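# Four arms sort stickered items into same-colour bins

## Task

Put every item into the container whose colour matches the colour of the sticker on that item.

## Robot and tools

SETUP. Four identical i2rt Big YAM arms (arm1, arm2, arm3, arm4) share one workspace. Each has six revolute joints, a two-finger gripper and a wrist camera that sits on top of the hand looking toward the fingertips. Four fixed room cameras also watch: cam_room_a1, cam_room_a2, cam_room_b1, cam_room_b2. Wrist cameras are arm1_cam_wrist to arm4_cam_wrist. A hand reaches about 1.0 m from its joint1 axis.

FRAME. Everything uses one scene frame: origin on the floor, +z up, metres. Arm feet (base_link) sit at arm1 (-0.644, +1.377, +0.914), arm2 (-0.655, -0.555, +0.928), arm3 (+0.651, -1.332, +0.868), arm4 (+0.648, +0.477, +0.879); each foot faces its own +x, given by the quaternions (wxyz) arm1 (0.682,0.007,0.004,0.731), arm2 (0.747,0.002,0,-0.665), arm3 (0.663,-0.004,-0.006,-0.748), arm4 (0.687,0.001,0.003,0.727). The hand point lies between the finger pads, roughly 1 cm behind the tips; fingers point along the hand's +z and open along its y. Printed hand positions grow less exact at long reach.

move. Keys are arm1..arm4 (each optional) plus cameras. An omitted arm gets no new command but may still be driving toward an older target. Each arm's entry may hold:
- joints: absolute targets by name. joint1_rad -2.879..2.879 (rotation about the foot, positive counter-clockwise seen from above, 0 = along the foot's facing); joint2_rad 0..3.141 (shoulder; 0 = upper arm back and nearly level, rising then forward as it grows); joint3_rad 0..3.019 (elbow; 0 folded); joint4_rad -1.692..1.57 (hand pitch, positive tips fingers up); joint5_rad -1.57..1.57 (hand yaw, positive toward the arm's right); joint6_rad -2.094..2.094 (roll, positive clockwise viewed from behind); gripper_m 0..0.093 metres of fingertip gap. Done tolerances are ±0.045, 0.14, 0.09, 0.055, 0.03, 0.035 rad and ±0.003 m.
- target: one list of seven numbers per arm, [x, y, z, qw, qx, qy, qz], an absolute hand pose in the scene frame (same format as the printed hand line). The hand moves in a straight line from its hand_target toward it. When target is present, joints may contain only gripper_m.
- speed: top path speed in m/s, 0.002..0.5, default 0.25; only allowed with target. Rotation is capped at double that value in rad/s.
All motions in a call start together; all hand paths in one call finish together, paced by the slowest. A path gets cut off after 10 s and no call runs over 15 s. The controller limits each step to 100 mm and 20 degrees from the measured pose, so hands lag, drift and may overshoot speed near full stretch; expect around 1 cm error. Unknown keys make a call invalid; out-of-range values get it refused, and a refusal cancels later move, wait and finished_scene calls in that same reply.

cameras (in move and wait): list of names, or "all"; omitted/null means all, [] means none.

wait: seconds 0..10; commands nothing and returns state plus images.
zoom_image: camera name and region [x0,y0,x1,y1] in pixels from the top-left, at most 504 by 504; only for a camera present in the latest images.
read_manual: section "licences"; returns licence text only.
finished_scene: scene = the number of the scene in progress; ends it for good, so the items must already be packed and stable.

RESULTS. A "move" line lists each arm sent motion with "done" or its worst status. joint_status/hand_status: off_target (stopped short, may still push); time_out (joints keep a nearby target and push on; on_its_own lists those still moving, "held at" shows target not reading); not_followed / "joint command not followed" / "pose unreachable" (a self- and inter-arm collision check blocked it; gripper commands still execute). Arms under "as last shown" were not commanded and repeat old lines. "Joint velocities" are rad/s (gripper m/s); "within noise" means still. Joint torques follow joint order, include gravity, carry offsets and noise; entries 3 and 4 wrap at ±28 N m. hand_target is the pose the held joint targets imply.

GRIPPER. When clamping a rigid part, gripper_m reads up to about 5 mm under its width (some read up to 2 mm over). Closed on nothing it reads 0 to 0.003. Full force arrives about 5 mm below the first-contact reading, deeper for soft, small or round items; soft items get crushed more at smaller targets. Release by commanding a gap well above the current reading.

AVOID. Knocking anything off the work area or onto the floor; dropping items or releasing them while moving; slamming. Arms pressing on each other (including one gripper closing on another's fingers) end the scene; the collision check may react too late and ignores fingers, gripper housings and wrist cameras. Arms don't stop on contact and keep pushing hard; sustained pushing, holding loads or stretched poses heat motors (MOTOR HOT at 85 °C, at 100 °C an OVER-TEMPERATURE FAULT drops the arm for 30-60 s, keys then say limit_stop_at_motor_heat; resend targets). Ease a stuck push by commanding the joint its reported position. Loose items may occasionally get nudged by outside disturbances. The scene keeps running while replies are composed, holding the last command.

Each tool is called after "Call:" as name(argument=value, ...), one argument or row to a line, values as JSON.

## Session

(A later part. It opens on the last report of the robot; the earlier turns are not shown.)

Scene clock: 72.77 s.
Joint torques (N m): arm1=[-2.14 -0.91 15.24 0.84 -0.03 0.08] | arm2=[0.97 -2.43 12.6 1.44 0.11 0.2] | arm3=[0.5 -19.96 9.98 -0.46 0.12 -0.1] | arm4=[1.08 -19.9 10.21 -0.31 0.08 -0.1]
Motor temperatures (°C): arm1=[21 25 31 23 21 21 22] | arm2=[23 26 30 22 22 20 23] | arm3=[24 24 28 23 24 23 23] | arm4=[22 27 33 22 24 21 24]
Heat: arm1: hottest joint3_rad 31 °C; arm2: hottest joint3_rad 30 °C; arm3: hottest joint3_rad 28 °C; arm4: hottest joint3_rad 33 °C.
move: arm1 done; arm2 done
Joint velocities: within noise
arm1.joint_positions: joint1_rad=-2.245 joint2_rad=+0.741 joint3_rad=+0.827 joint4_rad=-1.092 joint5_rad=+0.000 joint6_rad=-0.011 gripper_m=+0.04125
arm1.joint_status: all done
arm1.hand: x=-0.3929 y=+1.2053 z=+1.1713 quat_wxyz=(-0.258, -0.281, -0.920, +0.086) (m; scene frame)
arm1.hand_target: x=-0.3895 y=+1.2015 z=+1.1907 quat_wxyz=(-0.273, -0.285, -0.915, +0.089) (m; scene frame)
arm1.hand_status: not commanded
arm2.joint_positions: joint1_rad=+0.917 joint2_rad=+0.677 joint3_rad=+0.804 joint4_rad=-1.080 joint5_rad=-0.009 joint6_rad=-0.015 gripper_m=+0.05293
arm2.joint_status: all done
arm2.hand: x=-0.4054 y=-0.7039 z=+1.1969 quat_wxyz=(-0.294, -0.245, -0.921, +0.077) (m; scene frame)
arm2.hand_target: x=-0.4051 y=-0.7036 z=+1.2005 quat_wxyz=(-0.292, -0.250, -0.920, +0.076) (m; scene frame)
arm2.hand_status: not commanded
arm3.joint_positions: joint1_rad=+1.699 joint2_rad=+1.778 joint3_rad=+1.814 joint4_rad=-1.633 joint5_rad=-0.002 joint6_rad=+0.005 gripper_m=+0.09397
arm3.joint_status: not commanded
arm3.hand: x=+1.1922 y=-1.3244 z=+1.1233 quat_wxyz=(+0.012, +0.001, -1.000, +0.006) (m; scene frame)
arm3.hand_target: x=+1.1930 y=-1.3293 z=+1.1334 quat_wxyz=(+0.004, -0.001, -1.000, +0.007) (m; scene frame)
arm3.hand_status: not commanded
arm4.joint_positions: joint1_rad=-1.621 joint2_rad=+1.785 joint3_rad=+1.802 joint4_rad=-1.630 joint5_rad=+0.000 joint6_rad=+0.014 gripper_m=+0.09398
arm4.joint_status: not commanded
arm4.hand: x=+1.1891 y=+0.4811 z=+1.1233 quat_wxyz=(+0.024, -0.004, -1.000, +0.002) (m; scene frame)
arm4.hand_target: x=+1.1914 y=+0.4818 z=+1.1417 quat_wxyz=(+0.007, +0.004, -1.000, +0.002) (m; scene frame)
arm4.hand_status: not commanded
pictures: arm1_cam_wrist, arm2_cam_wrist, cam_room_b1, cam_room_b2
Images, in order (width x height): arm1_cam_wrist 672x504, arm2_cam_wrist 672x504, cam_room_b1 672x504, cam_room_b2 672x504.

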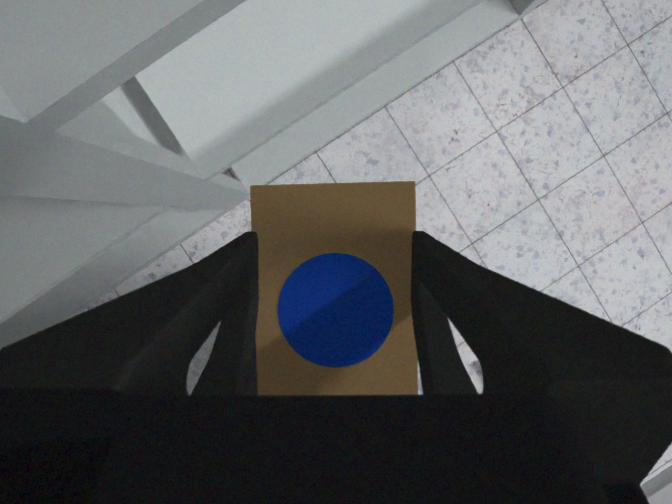

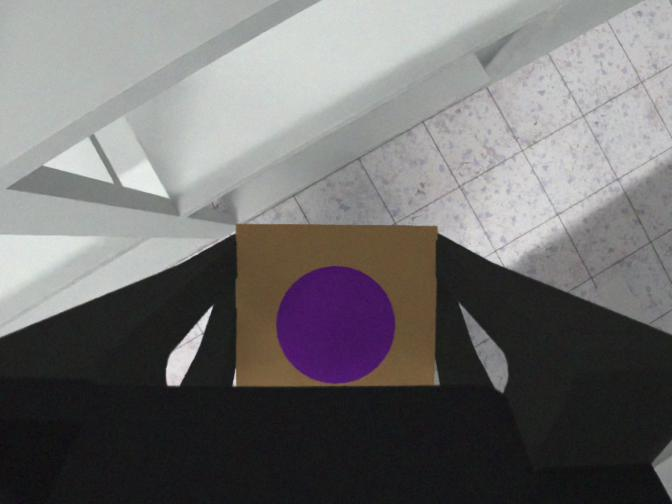

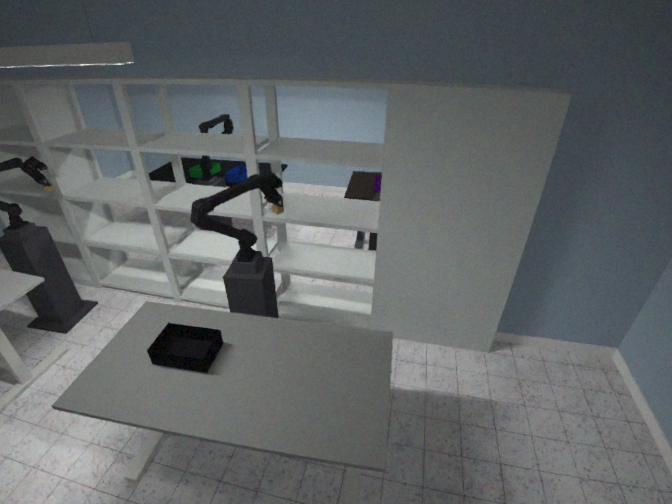

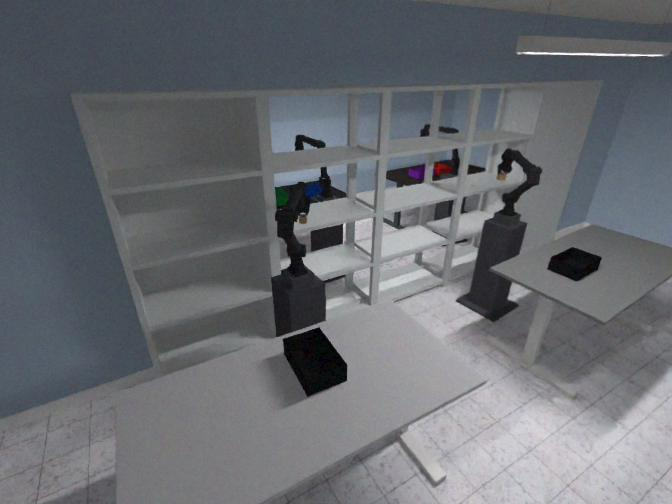

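Call:
move(
  arm1={"target":[0.0,0.93,1.13,0.2871,0.2869,0.9098,-0.0905],"speed":0.2},
  arm2={"target":[0.0,-0.94,1.12,0.2902,0.250,0.9204,-0.0788],"speed":0.2},
  cameras=["arm1_cam_wrist","arm2_cam_wrist","cam_room_a1"],
)

Call:
move(
  arm1={"target":[0.0,0.93,1.065,0.2871,0.2869,0.9098,-0.0905],"speed":0.06},
  arm2={"target":[0.0,-0.94,1.06,0.2902,0.250,0.9204,-0.0788],"speed":0.06},
  cameras=["arm1_cam_wrist","arm2_cam_wrist","cam_room_a1"],
)

Scene clock: 82.97 s.
Joint torques (N m): arm1=[-3.02 -18.78 17.69 0.76 -0.04 0.11] | arm2=[1.44 -21.6 17.06 1.32 0.14 0.21] | arm3=[0.56 -20.01 9.96 -0.4 0.12 -0.11] | arm4=[0.91 -20.25 10.13 -0.32 0.09 -0.07]
Motor temperatures (°C): arm1=[21 25 33 23 21 21 22] | arm2=[23 26 31 22 22 20 24] | arm3=[24 25 28 23 24 23 23] | arm4=[22 27 34 22 24 21 24]
Heat: arm1: hottest joint3_rad 33 °C; arm2: hottest joint3_rad 31 °C; arm3: hottest joint3_rad 28 °C; arm4: hottest joint3_rad 34 °C.
move: arm1 off_target; arm2 off_target
Joint velocities: within noise
arm1.joint_positions: joint1_rad=-2.245 joint2_rad=+2.034 joint3_rad=+1.934 joint4_rad=-0.902 joint5_rad=-0.003 joint6_rad=-0.004 gripper_m=+0.04125
arm1.joint_status: not commanded
arm1.hand: x=-0.0123 y=+0.9421 z=+1.0967 quat_wxyz=(-0.260, -0.284, -0.919, +0.084) (m; scene frame)
arm1.hand_target: x=-0.0020 y=+0.9313 z=+1.1303 quat_wxyz=(-0.288, -0.287, -0.909, +0.091) (m; scene frame)
arm1.hand_status: off_target (0.038 m and 3.3 deg from the pose sent, 0.482 m and 3.7 deg at the start)
arm2.joint_positions: joint1_rad=+0.917 joint2_rad=+1.973 joint3_rad=+1.779 joint4_rad=-0.801 joint5_rad=+0.000 joint6_rad=-0.015 gripper_m=+0.05293
arm2.joint_status: not commanded
arm2.hand: x=-0.0187 y=-0.9355 z=+1.1003 quat_wxyz=(-0.274, -0.248, -0.926, +0.076) (m; scene frame)
arm2.hand_target: x=-0.0014 y=-0.9391 z=+1.1203 quat_wxyz=(-0.291, -0.250, -0.920, +0.079) (m; scene frame)
arm2.hand_status: off_target (0.028 m and 2.1 deg from the pose sent, 0.475 m and 0.7 deg at the start)
arm3, arm4: as last shown
pictures: arm1_cam_wrist, arm2_cam_wrist, cam_room_a1
Images, in order (width x height): arm1_cam_wrist 672x504, arm2_cam_wrist 672x504, cam_room_a1 672x504.

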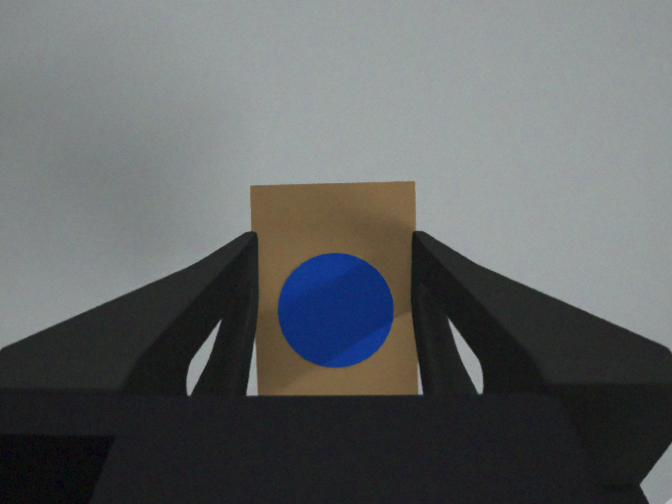

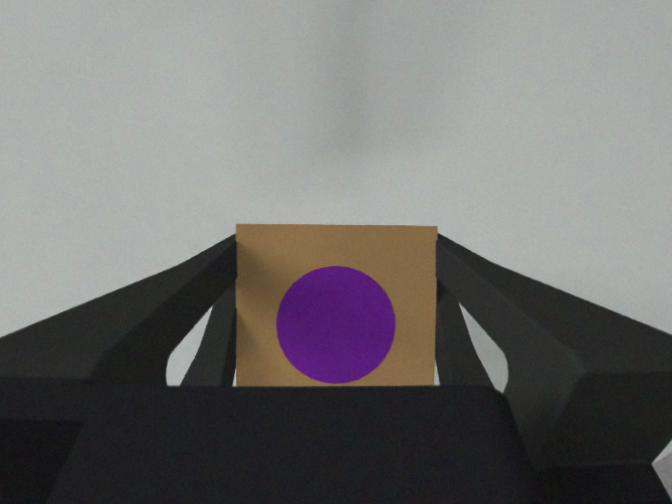

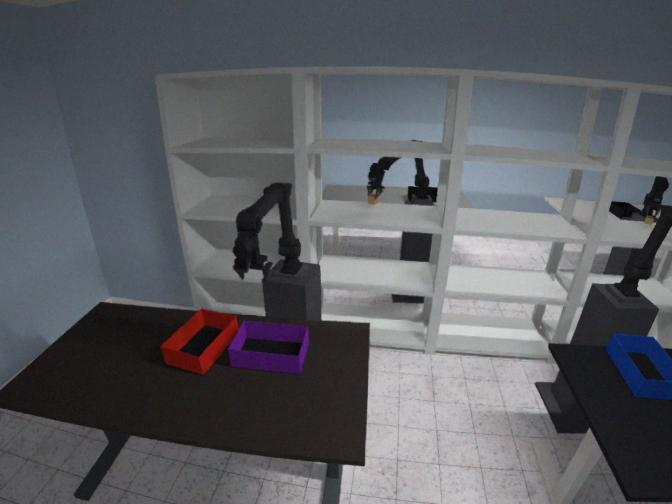

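Scene clock: 84.73 s.
Joint torques (N m): arm1=[-1.79 -19.14 11.7 2.1 -0.02 0.13] | arm2=[1.49 -21.3 10.51 2.82 0.14 0.2] | arm3=[0.38 -19.96 9.92 -0.44 0.11 -0.11] | arm4=[0.91 -20.19 10.18 -0.51 0.07 -0.05]
Motor temperatures (°C): arm1=[21 25 33 23 21 21 22] | arm2=[23 26 32 22 22 20 24] | arm3=[24 25 28 23 24 23 23] | arm4=[22 27 34 22 24 21 24]
Heat: arm1: hottest joint3_rad 33 °C; arm2: hottest joint3_rad 32 °C; arm3: hottest joint3_rad 28 °C; arm4: hottest joint3_rad 34 °C.
move: arm1 done; arm2 off_target
Joint velocities: within noise
arm1.joint_positions: joint1_rad=-2.245 joint2_rad=+2.060 joint3_rad=+1.879 joint4_rad=-0.783 joint5_rad=-0.003 joint6_rad=-0.003 gripper_m=+0.04125
arm1.joint_status: not commanded
arm1.hand: x=-0.0032 y=+0.9357 z=+1.0647 quat_wxyz=(-0.278, -0.282, -0.914, +0.089) (m; scene frame)
arm1.hand_target: x=-0.0001 y=+0.9301 z=+1.0652 quat_wxyz=(-0.287, -0.287, -0.910, +0.090) (m; scene frame)
arm1.hand_status: done (0.007 m and 1.3 deg from the pose sent, 0.036 m and 3.4 deg at the start)
arm2.joint_positions: joint1_rad=+0.917 joint2_rad=+2.005 joint3_rad=+1.759 joint4_rad=-0.701 joint5_rad=+0.000 joint6_rad=-0.015 gripper_m=+0.05293
arm2.joint_status: not commanded
arm2.hand: x=-0.0053 y=-0.9435 z=+1.0807 quat_wxyz=(-0.295, -0.246, -0.919, +0.082) (m; scene frame)
arm2.hand_target: x=-0.0006 y=-0.9397 z=+1.0601 quat_wxyz=(-0.290, -0.250, -0.920, +0.079) (m; scene frame)
arm2.hand_status: off_target (0.022 m and 0.8 deg from the pose sent, 0.045 m and 2.1 deg at the start)
arm3, arm4: as last shown
pictures: arm1_cam_wrist, arm2_cam_wrist, cam_room_a1
Images, in order (width x height): arm1_cam_wrist 672x504, arm2_cam_wrist 672x504, cam_room_a1 672x504.

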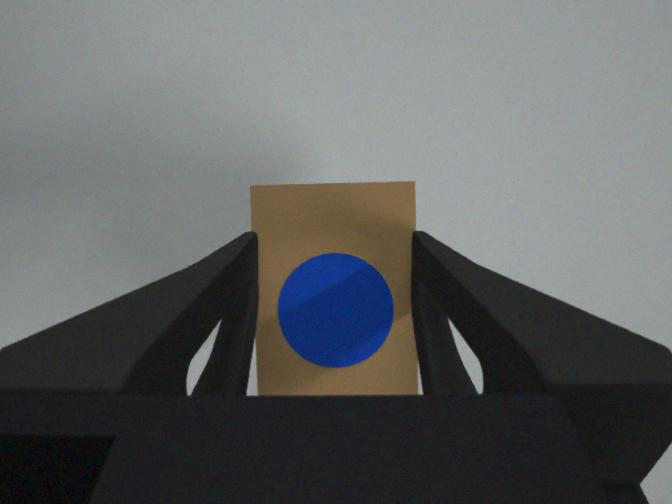

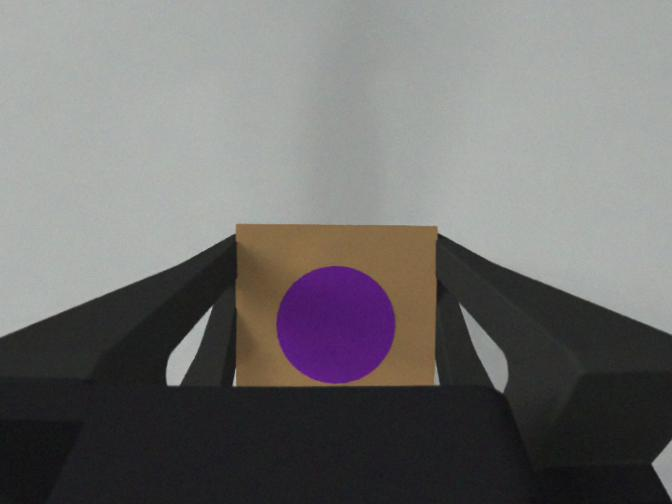

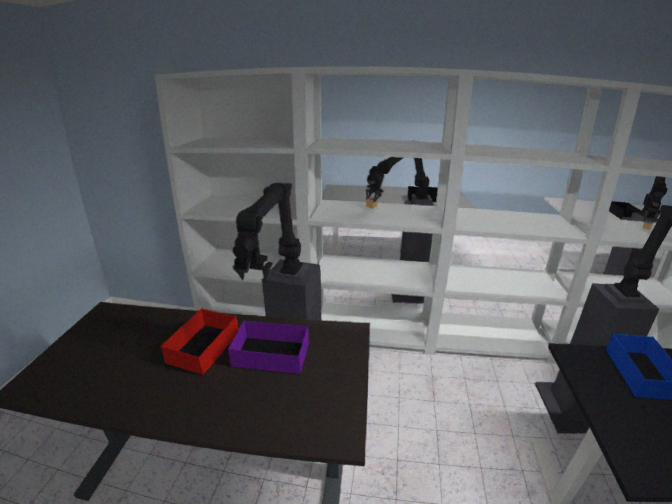

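Call:
move(
  arm1={"target":[0.0,0.93,1.034,0.2871,0.2869,0.9098,-0.0905],"speed":0.04},
  arm2={"target":[0.0,-0.94,1.026,0.2902,0.250,0.9204,-0.0788],"speed":0.04},
  cameras=[],
)

Call:
move(
  arm1={"target":[0.0,0.93,1.026,0.2871,0.2869,0.9098,-0.0905],"speed":0.04},
  arm2={"target":[0.0,-0.94,1.018,0.2902,0.250,0.9204,-0.0788],"speed":0.04},
  cameras=["arm1_cam_wrist","arm2_cam_wrist","cam_room_a1"],
)

Scene clock: 92.77 s.
Joint torques (N m): arm1=[-2.08 -18.08 11.55 1.95 -0.03 0.11] | arm2=[1.55 -21.36 10.25 2.86 0.14 0.21] | arm3=[0.38 -20.07 9.99 -0.43 0.12 -0.1] | arm4=[0.56 -20.42 10.17 -0.35 0.06 -0.08]
Motor temperatures (°C): arm1=[21 26 33 23 21 21 22] | arm2=[23 26 31 22 22 20 24] | arm3=[24 25 28 23 24 23 23] | arm4=[22 27 35 22 24 21 24]
Heat: arm1: hottest joint3_rad 33 °C; arm2: hottest joint3_rad 31 °C; arm3: hottest joint3_rad 28 °C; arm4: hottest joint3_rad 35 °C.
move: arm1 done; arm2 off_target
Joint velocities: within noise
arm1.joint_positions: joint1_rad=-2.245 joint2_rad=+2.076 joint3_rad=+1.832 joint4_rad=-0.713 joint5_rad=-0.003 joint6_rad=-0.002 gripper_m=+0.04125
arm1.joint_status: not commanded
arm1.hand: x=-0.0026 y=+0.9350 z=+1.0389 quat_wxyz=(-0.282, -0.282, -0.913, +0.090) (m; scene frame)
arm1.hand_target: x=-0.0001 y=+0.9301 z=+1.0342 quat_wxyz=(-0.287, -0.287, -0.910, +0.090) (m; scene frame)
arm1.hand_status: done (0.007 m and 0.9 deg from the pose sent, 0.031 m and 1.3 deg at the start)
arm2.joint_positions: joint1_rad=+0.917 joint2_rad=+2.033 joint3_rad=+1.714 joint4_rad=-0.627 joint5_rad=+0.000 joint6_rad=-0.015 gripper_m=+0.05293
arm2.joint_status: not commanded
arm2.hand: x=-0.0041 y=-0.9441 z=+1.0485 quat_wxyz=(-0.297, -0.246, -0.919, +0.082) (m; scene frame)
arm2.hand_target: x=-0.0007 y=-0.9396 z=+1.0264 quat_wxyz=(-0.290, -0.250, -0.920, +0.079) (m; scene frame)
arm2.hand_status: off_target (0.023 m and 1.0 deg from the pose sent, 0.055 m and 0.8 deg at the start)
arm3, arm4: as last shown
pictures: none
No camera images: "cameras" was empty.

Scene clock: 93.73 s.
Joint torques (N m): arm1=[-2.49 -18.26 11.1 2.04 -0.04 0.11] | arm2=[1.44 -20.78 9.78 2.86 0.15 0.21] | arm3=[0.38 -19.9 9.98 -0.42 0.12 -0.11] | arm4=[0.85 -20.13 10.25 -0.38 0.07 -0.09]
Motor temperatures (°C): arm1=[21 26 33 23 21 21 22] | arm2=[23 26 31 22 22 20 24] | arm3=[24 25 28 23 24 23 23] | arm4=[22 27 35 22 24 21 24]
Heat: arm1: hottest joint3_rad 33 °C; arm2: hottest joint3_rad 31 °C; arm3: hottest joint3_rad 28 °C; arm4: hottest joint3_rad 35 °C.
move: arm1 off_target; arm2 off_target
Joint velocities: within noise
arm1.joint_positions: joint1_rad=-2.245 joint2_rad=+2.076 joint3_rad=+1.826 joint4_rad=-0.695 joint5_rad=-0.003 joint6_rad=-0.002 gripper_m=+0.04125
arm1.joint_status: not commanded
arm1.hand: x=-0.0012 y=+0.9340 z=+1.0382 quat_wxyz=(-0.287, -0.282, -0.911, +0.092) (m; scene frame)
arm1.hand_target: x=-0.0003 y=+0.9302 z=+1.0261 quat_wxyz=(-0.287, -0.287, -0.910, +0.090) (m; scene frame)
arm1.hand_status: off_target (0.013 m and 0.6 deg from the pose sent, 0.014 m and 0.9 deg at the start)
arm2.joint_positions: joint1_rad=+0.917 joint2_rad=+2.033 joint3_rad=+1.709 joint4_rad=-0.609 joint5_rad=+0.000 joint6_rad=-0.015 gripper_m=+0.05293
arm2.joint_status: not commanded
arm2.hand: x=-0.0025 y=-0.9450 z=+1.0482 quat_wxyz=(-0.302, -0.246, -0.917, +0.084) (m; scene frame)
arm2.hand_target: x=-0.0010 y=-0.9395 z=+1.0184 quat_wxyz=(-0.290, -0.250, -0.920, +0.079) (m; scene frame)
arm2.hand_status: off_target (0.031 m and 1.6 deg from the pose sent, 0.031 m and 1.0 deg at the start)
arm3, arm4: as last shown
pictures: arm1_cam_wrist, arm2_cam_wrist, cam_room_a1
Images, in order (width x height): arm1_cam_wrist 672x504, arm2_cam_wrist 672x504, cam_room_a1 672x504.

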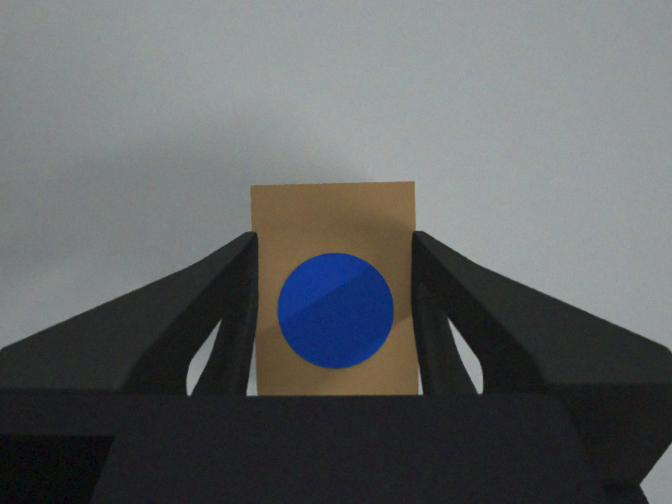

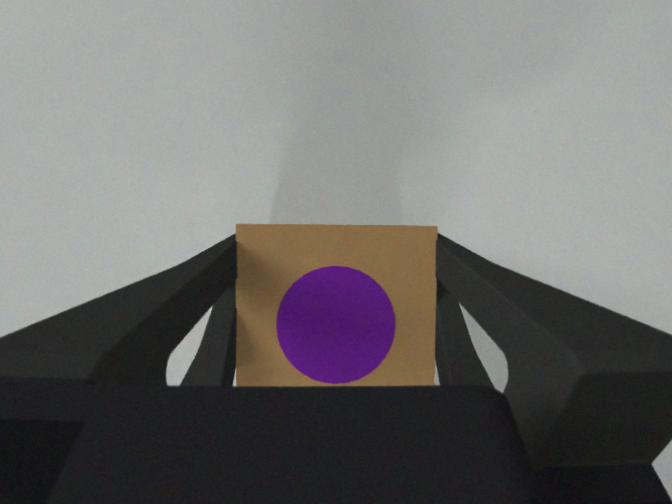

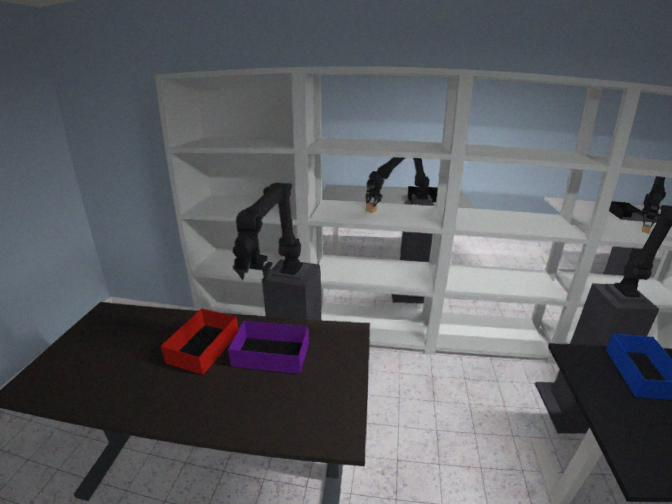

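Call:
move(
  arm1={"joints":{"gripper_m":0.07}},
  arm2={"joints":{"gripper_m":0.08}},
  arm3={"joints":{"joint2_rad":0.73,"joint3_rad":0.83,"joint4_rad":-1.09}},
  arm4={"joints":{"joint2_rad":0.73,"joint3_rad":0.83,"joint4_rad":-1.09}},
  cameras=[],
)

Call:
move(
  arm1={"target":[-0.085,0.992,1.17,0.2871,0.2869,0.9098,-0.0905],"speed":0.2},
  arm2={"target":[-0.087,-0.89,1.17,0.2902,0.250,0.9204,-0.0788],"speed":0.2},
  cameras=["arm1_cam_wrist","arm2_cam_wrist"],
)

Call:
move(
  arm1={"target":[-0.4,1.21,1.2,0.2871,0.2869,0.9098,-0.0905]},
  arm2={"target":[-0.41,-0.70,1.2,0.2902,0.250,0.9204,-0.0788]},
  arm3={"joints":{"joint1_rad":-1.99}},
  arm4={"joints":{"joint1_rad":0.91}},
)

Scene clock: 105.00 s.
Joint torques (N m): arm1=[-1.85 -18.32 10.91 1.95 0.01 0.1] | arm2=[1.44 -20.89 9.8 2.77 0.15 0.2] | arm3=[0.56 -3.14 9.5 1.72 0.11 -0.1] | arm4=[1.26 -3.19 9.69 1.37 0.07 -0.07]
Motor temperatures (°C): arm1=[21 25 33 23 21 21 22] | arm2=[23 27 30 22 22 20 24] | arm3=[24 25 29 23 24 23 23] | arm4=[22 27 35 22 24 21 24]
Heat: arm1: hottest joint3_rad 33 °C; arm2: hottest joint3_rad 30 °C; arm3: hottest joint3_rad 29 °C; arm4: hottest joint3_rad 35 °C.
move: arm1 done; arm2 done; arm3 done; arm4 done
Joint velocities: within noise
arm1.joint_positions: joint1_rad=-2.245 joint2_rad=+2.076 joint3_rad=+1.826 joint4_rad=-0.694 joint5_rad=-0.003 joint6_rad=-0.002 gripper_m=+0.06996
arm1.joint_status: all done
arm1.hand: x=-0.0010 y=+0.9339 z=+1.0380 quat_wxyz=(-0.287, -0.282, -0.911, +0.092) (m; scene frame)
arm1.hand_target: x=-0.0003 y=+0.9302 z=+1.0259 quat_wxyz=(-0.287, -0.287, -0.910, +0.090) (m; scene frame)
arm1.hand_status: not commanded
arm2.joint_positions: joint1_rad=+0.917 joint2_rad=+2.033 joint3_rad=+1.709 joint4_rad=-0.607 joint5_rad=+0.000 joint6_rad=-0.015 gripper_m=+0.07993
arm2.joint_status: all done
arm2.hand: x=-0.0022 y=-0.9452 z=+1.0485 quat_wxyz=(-0.303, -0.246, -0.917, +0.084) (m; scene frame)
arm2.hand_target: x=-0.0011 y=-0.9394 z=+1.0184 quat_wxyz=(-0.290, -0.250, -0.920, +0.079) (m; scene frame)
arm2.hand_status: not commanded
arm3.joint_positions: joint1_rad=+1.699 joint2_rad=+0.736 joint3_rad=+0.830 joint4_rad=-1.105 joint5_rad=-0.002 joint6_rad=+0.005 gripper_m=+0.09397
arm3.joint_status: all done
arm3.hand: x=+0.9482 y=-1.3260 z=+1.1302 quat_wxyz=(-0.276, +0.003, -0.961, +0.004) (m; scene frame)
arm3.hand_target: x=+0.9506 y=-1.3289 z=+1.1340 quat_wxyz=(-0.287, +0.001, -0.958, +0.007) (m; scene frame)
arm3.hand_status: not commanded
arm4.joint_positions: joint1_rad=-1.621 joint2_rad=+0.740 joint3_rad=+0.821 joint4_rad=-1.106 joint5_rad=+0.000 joint6_rad=+0.014 gripper_m=+0.09398
arm4.joint_status: all done
arm4.hand: x=+0.9454 y=+0.4796 z=+1.1345 quat_wxyz=(-0.267, -0.003, -0.964, -0.001) (m; scene frame)
arm4.hand_target: x=+0.9491 y=+0.4801 z=+1.1440 quat_wxyz=(-0.284, +0.004, -0.959, +0.000) (m; scene frame)
arm4.hand_status: not commanded
pictures: none
No camera images: "cameras" was empty.

Scene clock: 106.67 s.
Joint torques (N m): arm1=[-1.73 -15.44 11.63 0.96 0.06 0.14] | arm2=[1.44 -18.96 10.33 1.39 0.13 0.2] | arm3=[0.73 -3.08 9.47 1.73 0.11 -0.11] | arm4=[1.08 -4.07 9.68 1.52 0.09 -0.06]
Motor temperatures (°C): arm1=[21 26 33 23 21 21 22] | arm2=[23 27 30 22 22 20 24] | arm3=[24 25 29 23 24 23 23] | arm4=[22 27 35 22 24 21 24]
Heat: arm1: hottest joint3_rad 33 °C; arm2: hottest joint3_rad 30 °C; arm3: hottest joint3_rad 29 °C; arm4: hottest joint3_rad 35 °C.
move: arm1 done; arm2 off_target
Joint velocities: within noise
arm1.joint_positions: joint1_rad=-2.245 joint2_rad=+1.738 joint3_rad=+1.658 joint4_rad=-0.861 joint5_rad=-0.003 joint6_rad=-0.001 gripper_m=+0.06996
arm1.joint_status: not commanded
arm1.hand: x=-0.0825 y=+0.9914 z=+1.1680 quat_wxyz=(-0.289, -0.282, -0.910, +0.092) (m; scene frame)
arm1.hand_target: x=-0.0850 y=+0.9920 z=+1.1700 quat_wxyz=(-0.287, -0.287, -0.910, +0.090) (m; scene frame)
arm1.hand_status: done (0.003 m and 0.6 deg from the pose sent, 0.167 m and 0.6 deg at the start)
arm2.joint_positions: joint1_rad=+0.917 joint2_rad=+1.702 joint3_rad=+1.580 joint4_rad=-0.806 joint5_rad=+0.000 joint6_rad=-0.015 gripper_m=+0.07993
arm2.joint_status: not commanded
arm2.hand: x=-0.0843 y=-0.8969 z=+1.1819 quat_wxyz=(-0.304, -0.246, -0.916, +0.085) (m; scene frame)
arm2.hand_target: x=-0.0870 y=-0.8900 z=+1.1701 quat_wxyz=(-0.290, -0.250, -0.920, +0.079) (m; scene frame)
arm2.hand_status: off_target (0.014 m and 1.9 deg from the pose sent, 0.158 m and 1.7 deg at the start)
arm3, arm4: as last shown
arm4.hand_target: x=+0.9490 y=+0.4801 z=+1.1440 quat_wxyz=(-0.284, +0.004, -0.959, +0.000) (m; scene frame)
pictures: arm1_cam_wrist, arm2_cam_wrist
Images, in order (width x height): arm1_cam_wrist 672x504, arm2_cam_wrist 672x504.

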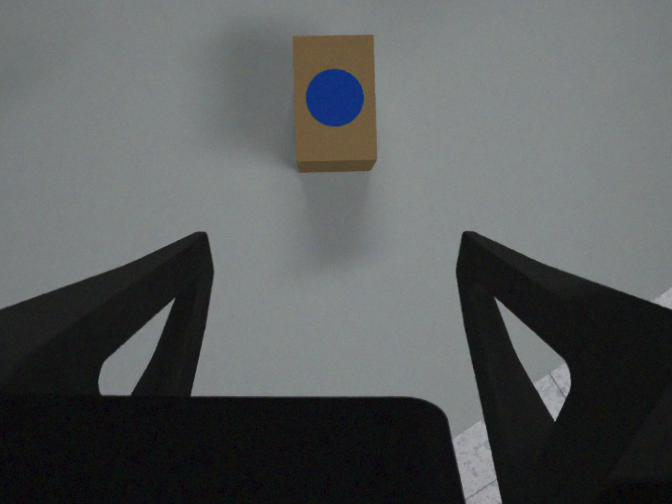

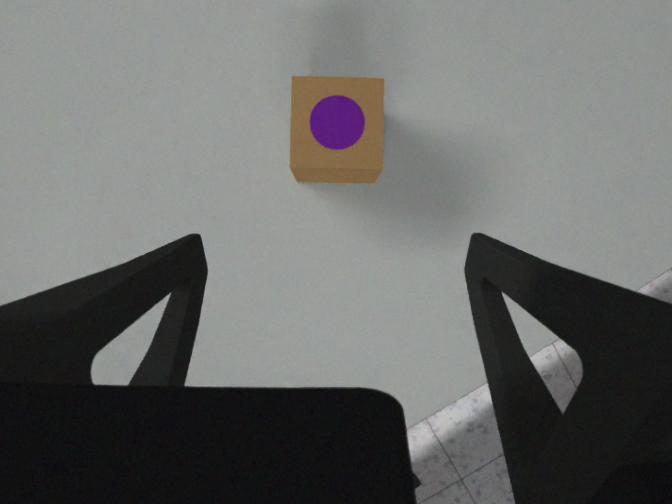

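Scene clock: 109.23 s.
Joint torques (N m): arm1=[-2.32 1.26 11.51 1.07 0 0.09] | arm2=[1.61 -1.79 10.29 1.35 0.16 0.21] | arm3=[0.73 -3.31 9.46 1.29 -0.08 -0.11] | arm4=[1.03 -3.49 9.62 1.05 0.16 -0.1]
Motor temperatures (°C): arm1=[21 26 33 23 21 21 22] | arm2=[23 27 30 22 22 20 24] | arm3=[24 25 29 23 24 23 23] | arm4=[22 27 35 22 24 21 24]
Heat: arm1: hottest joint3_rad 33 °C; arm2: hottest joint3_rad 30 °C; arm3: hottest joint3_rad 29 °C; arm4: hottest joint3_rad 35 °C.
move: arm1 done; arm2 off_target; arm3 done; arm4 done
Joint velocities: within noise
arm1.joint_positions: joint1_rad=-2.245 joint2_rad=+0.677 joint3_rad=+0.860 joint4_rad=-1.110 joint5_rad=-0.003 joint6_rad=-0.001 gripper_m=+0.06996
arm1.joint_status: not commanded
arm1.hand: x=-0.3987 y=+1.2103 z=+1.2032 quat_wxyz=(-0.295, -0.281, -0.908, +0.094) (m; scene frame)
arm1.hand_target: x=-0.4000 y=+1.2100 z=+1.2001 quat_wxyz=(-0.287, -0.287, -0.909, +0.091) (m; scene frame)
arm1.hand_status: done (0.003 m and 1.1 deg from the pose sent, 0.387 m and 0.6 deg at the start)
arm2.joint_positions: joint1_rad=+0.919 joint2_rad=+0.658 joint3_rad=+0.826 joint4_rad=-1.092 joint5_rad=+0.003 joint6_rad=-0.013 gripper_m=+0.07993
arm2.joint_status: not commanded
arm2.hand: x=-0.4080 y=-0.7040 z=+1.2115 quat_wxyz=(-0.306, -0.246, -0.916, +0.085) (m; scene frame)
arm2.hand_target: x=-0.4101 y=-0.7000 z=+1.2003 quat_wxyz=(-0.290, -0.250, -0.920, +0.079) (m; scene frame)
arm2.hand_status: off_target (0.012 m and 2.1 deg from the pose sent, 0.381 m and 1.9 deg at the start)
arm3.joint_positions: joint1_rad=-1.980 joint2_rad=+0.736 joint3_rad=+0.830 joint4_rad=-1.095 joint5_rad=+0.002 joint6_rad=+0.005 gripper_m=+0.09402
arm3.joint_status: all done
arm3.hand: x=+0.3926 y=-1.1757 z=+1.1288 quat_wxyz=(+0.068, -0.926, +0.256, +0.268) (m; scene frame)
arm3.hand_target: x=+0.3937 y=-1.1734 z=+1.1312 quat_wxyz=(+0.070, -0.924, +0.257, +0.274) (m; scene frame)
arm3.hand_status: not commanded
arm4.joint_positions: joint1_rad=+0.908 joint2_rad=+0.740 joint3_rad=+0.821 joint4_rad=-1.100 joint5_rad=-0.002 joint6_rad=+0.012 gripper_m=+0.09401
arm4.joint_status: all done
arm4.hand: x=+0.4045 y=+0.6479 z=+1.1373 quat_wxyz=(-0.077, +0.916, -0.293, -0.262) (m; scene frame)
arm4.hand_target: x=+0.4026 y=+0.6491 z=+1.1460 quat_wxyz=(-0.083, +0.914, -0.286, -0.275) (m; scene frame)
arm4.hand_status: not commanded
pictures: arm1_cam_wrist, arm2_cam_wrist, arm3_cam_wrist, arm4_cam_wrist, cam_room_a1, cam_room_a2, cam_room_b1, cam_room_b2
Images, in order (width x height): arm1_cam_wrist 672x504, arm2_cam_wrist 672x504, arm3_cam_wrist 672x504, arm4_cam_wrist 672x504, cam_room_a1 672x504, cam_room_a2 672x504, cam_room_b1 672x504, cam_room_b2 672x504.

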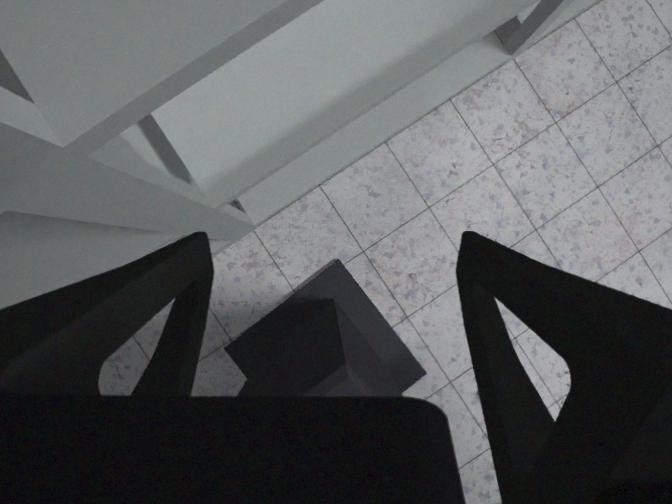

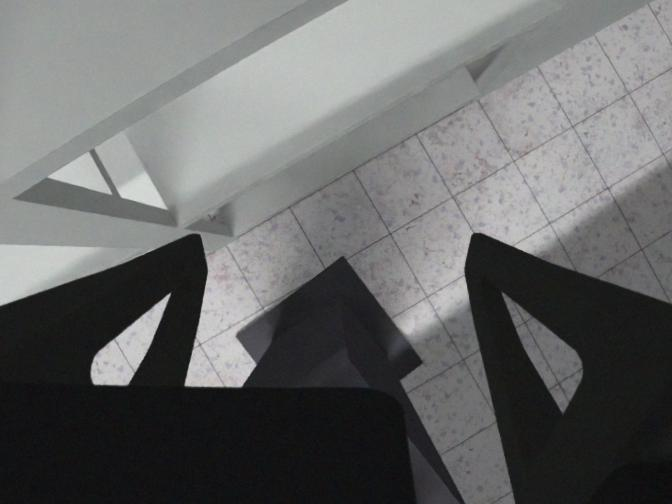

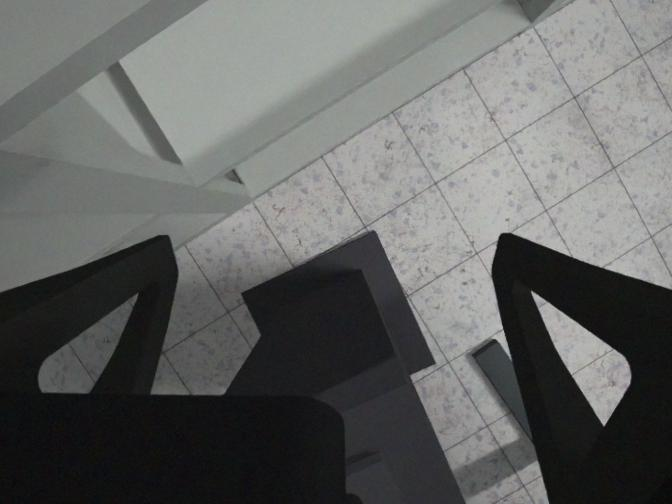

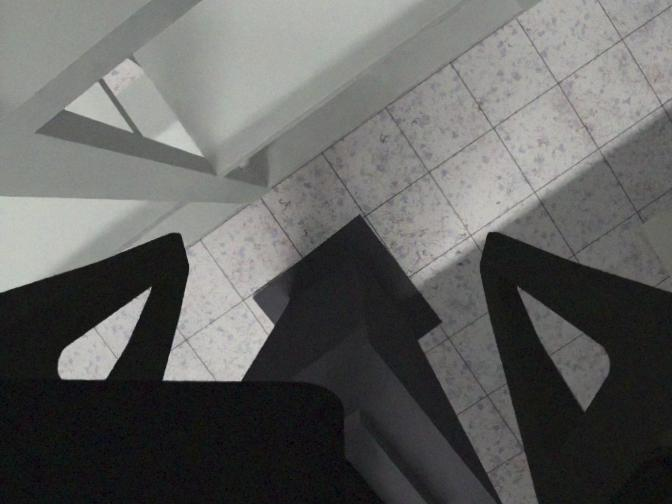

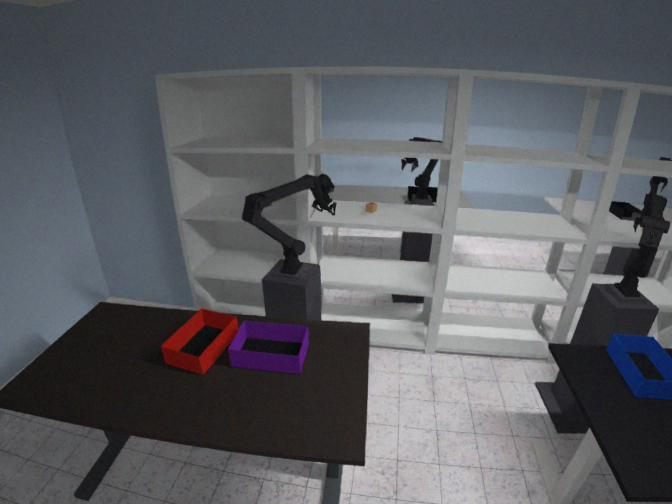

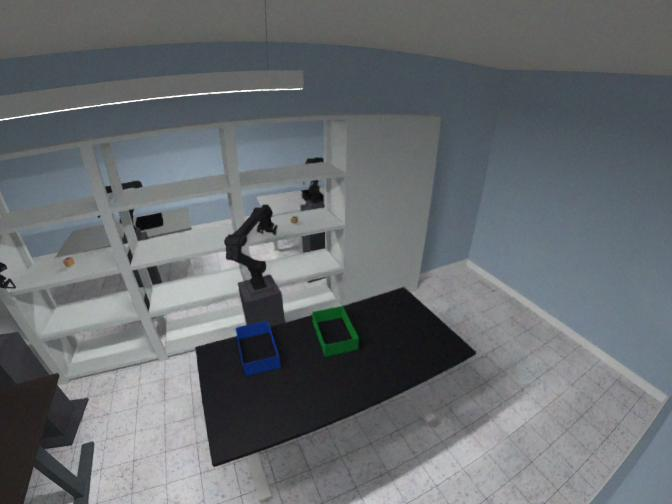

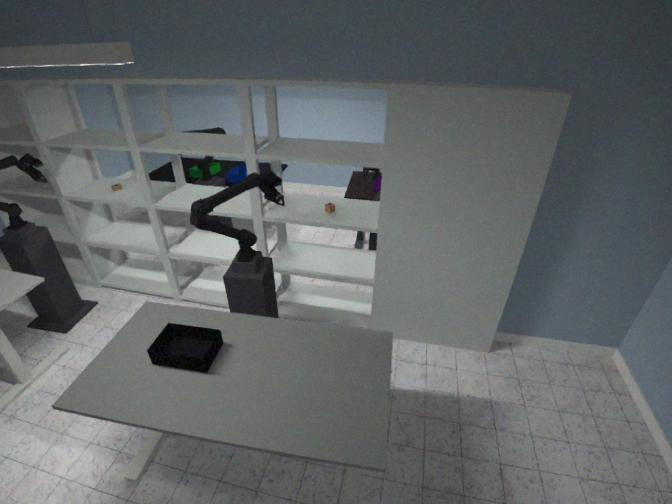

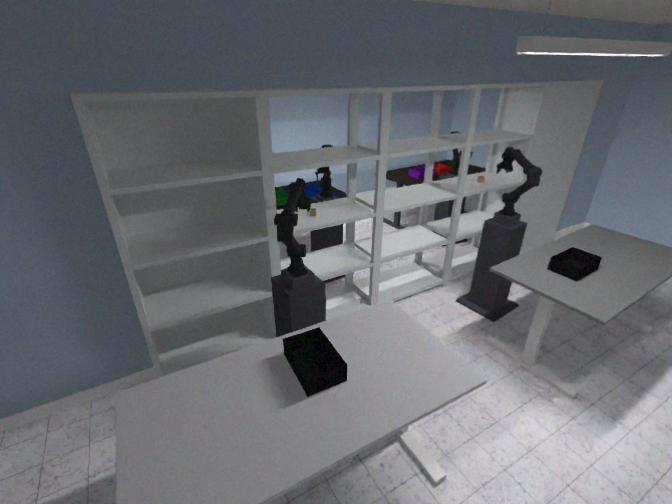

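Call:
move(
  arm3={"target":[0.062,-0.981,1.16,-0.0789,0.9206,-0.25,-0.2905],"speed":0.2},
  arm4={"target":[0.061,0.888,1.165,-0.09,0.91,-0.285,-0.287],"speed":0.2},
  cameras=["arm3_cam_wrist","arm4_cam_wrist"],
)

Scene clock: 121.17 s.
Joint torques (N m): arm1=[-2.26 1.08 11.54 1.03 -0.04 0.11] | arm2=[1.44 -1.67 10.35 1.37 0.15 0.22] | arm3=[1.61 -19.49 14.27 0.77 0.12 -0.12] | arm4=[0.85 -19.84 13.14 0.66 0.21 -0.07]
Motor temperatures (°C): arm1=[21 25 32 23 21 21 22] | arm2=[23 26 31 22 22 20 23] | arm3=[24 25 29 23 24 23 23] | arm4=[22 25 34 22 24 21 24]
Heat: arm1: hottest joint3_rad 32 °C; arm2: hottest joint3_rad 31 °C; arm3: hottest joint3_rad 29 °C; arm4: hottest joint3_rad 34 °C.
move: arm3 off_target; arm4 off_target
Joint velocities: within noise
arm1, arm2: as last shown
arm3.joint_positions: joint1_rad=-1.980 joint2_rad=+1.745 joint3_rad=+1.714 joint4_rad=-0.962 joint5_rad=+0.008 joint6_rad=+0.003 gripper_m=+0.09402
arm3.joint_status: not commanded
arm3.hand: x=+0.0732 y=-0.9872 z=+1.1359 quat_wxyz=(+0.072, -0.925, +0.255, +0.272) (m; scene frame)
arm3.hand_target: x=+0.0632 y=-0.9816 z=+1.1601 quat_wxyz=(+0.079, -0.920, +0.250, +0.291) (m; scene frame)
arm3.hand_status: off_target (0.027 m and 2.5 deg from the pose sent, 0.385 m and 3.0 deg at the start)
arm4.joint_positions: joint1_rad=+0.908 joint2_rad=+1.837 joint3_rad=+1.828 joint4_rad=-0.978 joint5_rad=+0.001 joint6_rad=+0.012 gripper_m=+0.09401
arm4.joint_status: not commanded
arm4.hand: x=+0.0707 y=+0.8801 z=+1.1495 quat_wxyz=(-0.083, +0.912, -0.292, -0.276) (m; scene frame)
arm4.hand_target: x=+0.0618 y=+0.8875 z=+1.1647 quat_wxyz=(-0.090, +0.910, -0.285, -0.287) (m; scene frame)
arm4.hand_status: off_target (0.020 m and 1.7 deg from the pose sent, 0.420 m and 3.4 deg at the start)
pictures: arm3_cam_wrist, arm4_cam_wrist
Images, in order (width x height): arm3_cam_wrist 672x504, arm4_cam_wrist 672x504.

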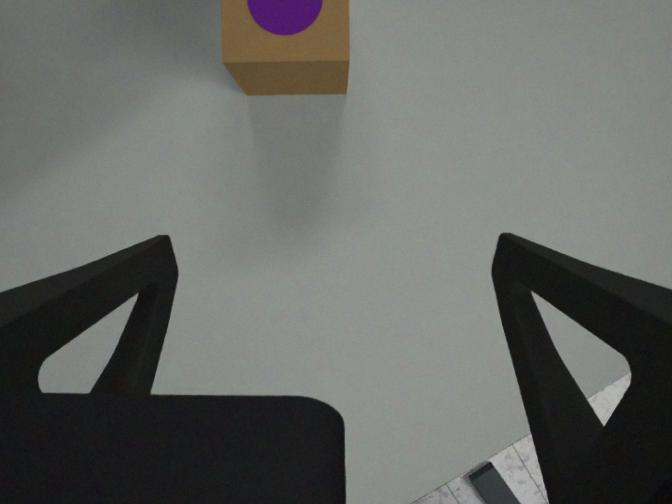

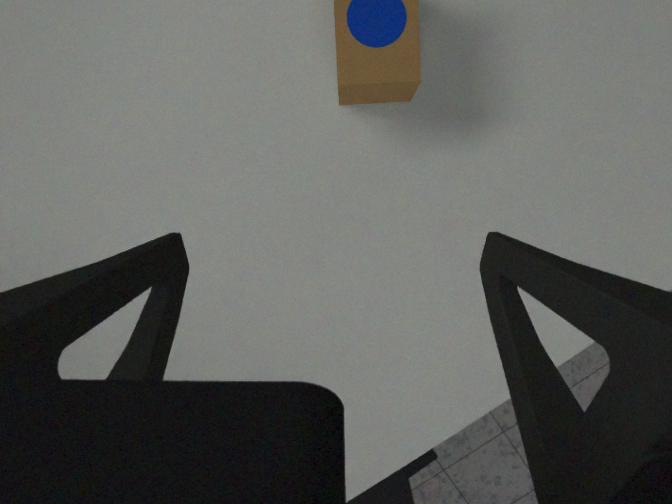

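Call:
move(
  arm3={"target":[-0.043,-0.942,1.065,-0.0789,0.9206,-0.25,-0.2905],"speed":0.12},
  arm4={"target":[-0.028,0.971,1.06,-0.09,0.91,-0.285,-0.287],"speed":0.12},
  cameras=["arm3_cam_wrist","arm4_cam_wrist"],
)

Scene clock: 135.67 s.
Joint torques (N m): arm1=[-1.96 1.55 11.56 1.07 -0.04 0.1] | arm2=[1.55 -1.9 10.35 1.39 0.16 0.21] | arm3=[2.55 -24.7 14.12 1.5 0.12 0.02] | arm4=[0.79 -24.82 13 0.83 -0.05 -0.11]
Motor temperatures (°C): arm1=[21 25 32 23 21 21 22] | arm2=[23 26 32 22 22 20 23] | arm3=[24 25 30 23 24 23 23] | arm4=[22 26 35 22 24 21 24]
Heat: arm1: hottest joint3_rad 32 °C; arm2: hottest joint3_rad 32 °C; arm3: hottest joint3_rad 30 °C; arm4: hottest joint3_rad 35 °C.
move: arm3 off_target; arm4 off_target
Joint velocities: within noise
arm1, arm2: as last shown
arm3.joint_positions: joint1_rad=-1.967 joint2_rad=+2.081 joint3_rad=+1.974 joint4_rad=-0.904 joint5_rad=+0.022 joint6_rad=+0.009 gripper_m=+0.09402
arm3.joint_status: not commanded
arm3.hand: x=-0.0220 y=-0.9418 z=+1.0401 quat_wxyz=(+0.073, -0.928, +0.254, +0.262) (m; scene frame)
arm3.hand_target: x=-0.0412 y=-0.9430 z=+1.0653 quat_wxyz=(+0.079, -0.920, +0.250, +0.291) (m; scene frame)
arm3.hand_status: off_target (0.033 m and 3.4 deg from the pose sent, 0.143 m and 2.5 deg at the start)
arm4.joint_positions: joint1_rad=+0.891 joint2_rad=+2.230 joint3_rad=+2.196 joint4_rad=-0.954 joint5_rad=-0.005 joint6_rad=-0.009 gripper_m=+0.09401
arm4.joint_status: not commanded
arm4.hand: x=-0.0210 y=+0.9593 z=+1.0505 quat_wxyz=(-0.085, +0.913, -0.290, -0.276) (m; scene frame)
arm4.hand_target: x=-0.0272 y=+0.9703 z=+1.0600 quat_wxyz=(-0.090, +0.910, -0.285, -0.288) (m; scene frame)
arm4.hand_status: off_target (0.017 m and 1.6 deg from the pose sent, 0.161 m and 1.7 deg at the start)
pictures: arm3_cam_wrist, arm4_cam_wrist
Images, in order (width x height): arm3_cam_wrist 672x504, arm4_cam_wrist 672x504.

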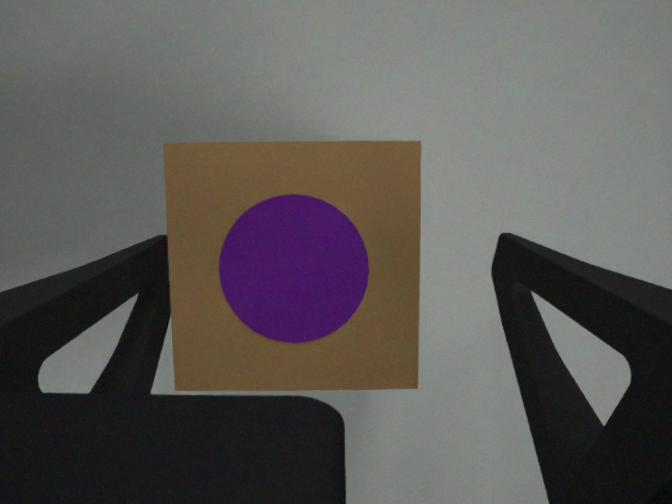

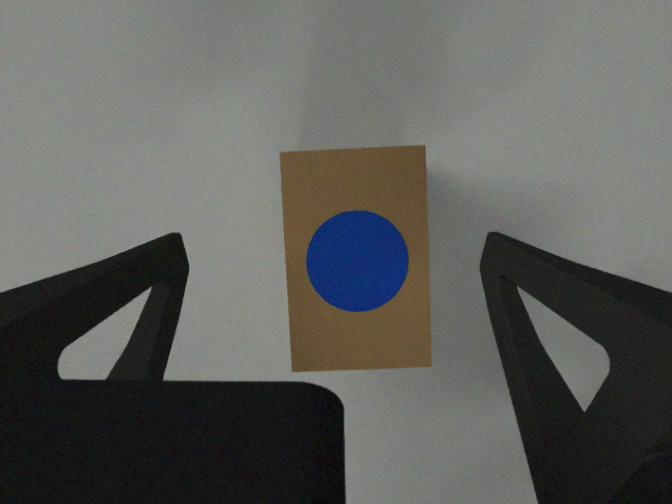

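Call:
move(
  arm3={"target":[-0.058,-0.946,1.067,-0.0789,0.9206,-0.25,-0.2905],"speed":0.08},
  arm4={"target":[-0.035,0.982,1.052,-0.09,0.91,-0.285,-0.287],"speed":0.08},
  cameras=["arm3_cam_wrist","arm4_cam_wrist"],
)

Scene clock: 143.40 s.
Joint torques (N m): arm1=[-2.37 1.44 11.62 1.02 -0.05 0.12] | arm2=[1.55 -2.02 10.35 1.37 0.15 0.23] | arm3=[2.43 -24.64 14.08 0.87 0.13 0.03] | arm4=[0.62 -25 13.11 0.62 -0.05 -0.1]
Motor temperatures (°C): arm1=[21 25 32 23 21 21 22] | arm2=[23 26 32 22 22 20 23] | arm3=[24 26 31 23 24 23 23] | arm4=[22 26 35 22 24 21 24]
Heat: arm1: hottest joint3_rad 32 °C; arm2: hottest joint3_rad 32 °C; arm3: hottest joint3_rad 31 °C; arm4: hottest joint3_rad 35 °C.
move: arm3 off_target; arm4 off_target
Joint velocities: within noise
arm1, arm2: as last shown
arm3.joint_positions: joint1_rad=-1.949 joint2_rad=+2.110 joint3_rad=+2.046 joint4_rad=-0.917 joint5_rad=+0.031 joint6_rad=+0.021 gripper_m=+0.09402
arm3.joint_status: not commanded
arm3.hand: x=-0.0423 y=-0.9450 z=+1.0526 quat_wxyz=(+0.077, -0.924, +0.252, +0.276) (m; scene frame)
arm3.hand_target: x=-0.0571 y=-0.9466 z=+1.0671 quat_wxyz=(+0.079, -0.920, +0.250, +0.291) (m; scene frame)
arm3.hand_status: off_target (0.021 m and 1.8 deg from the pose sent, 0.045 m and 3.4 deg at the start)
arm4.joint_positions: joint1_rad=+0.883 joint2_rad=+2.272 joint3_rad=+2.263 joint4_rad=-0.965 joint5_rad=-0.009 joint6_rad=-0.014 gripper_m=+0.09401
arm4.joint_status: not commanded
arm4.hand: x=-0.0285 y=+0.9717 z=+1.0497 quat_wxyz=(-0.087, +0.910, -0.290, -0.282) (m; scene frame)
arm4.hand_target: x=-0.0342 y=+0.9817 z=+1.0519 quat_wxyz=(-0.090, +0.910, -0.285, -0.288) (m; scene frame)
arm4.hand_status: off_target (0.012 m and 0.9 deg from the pose sent, 0.027 m and 1.6 deg at the start)
pictures: arm3_cam_wrist, arm4_cam_wrist
Images, in order (width x height): arm3_cam_wrist 672x504, arm4_cam_wrist 672x504.

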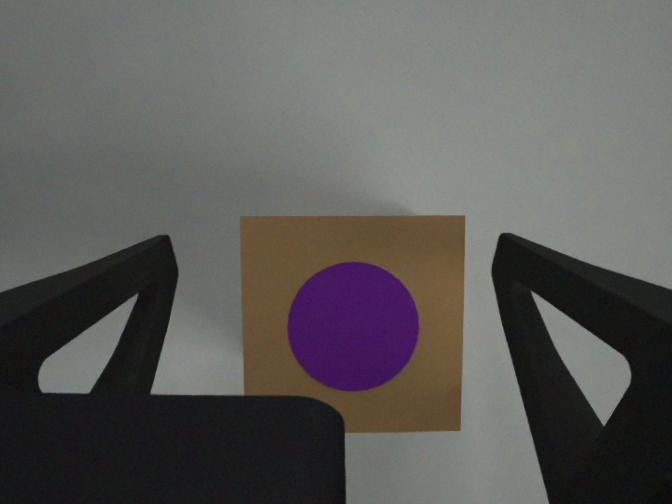

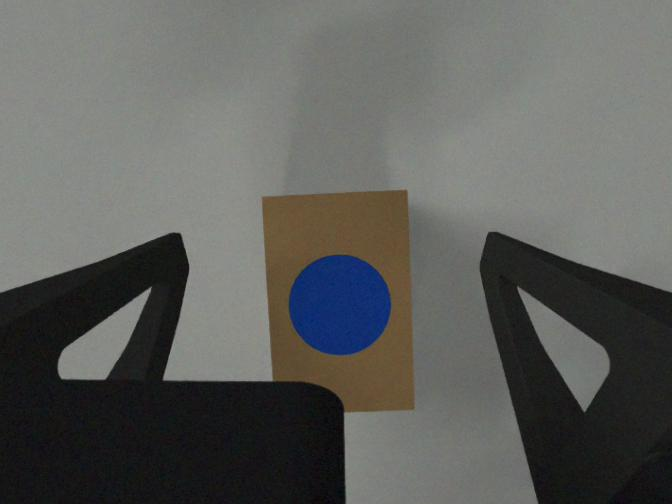

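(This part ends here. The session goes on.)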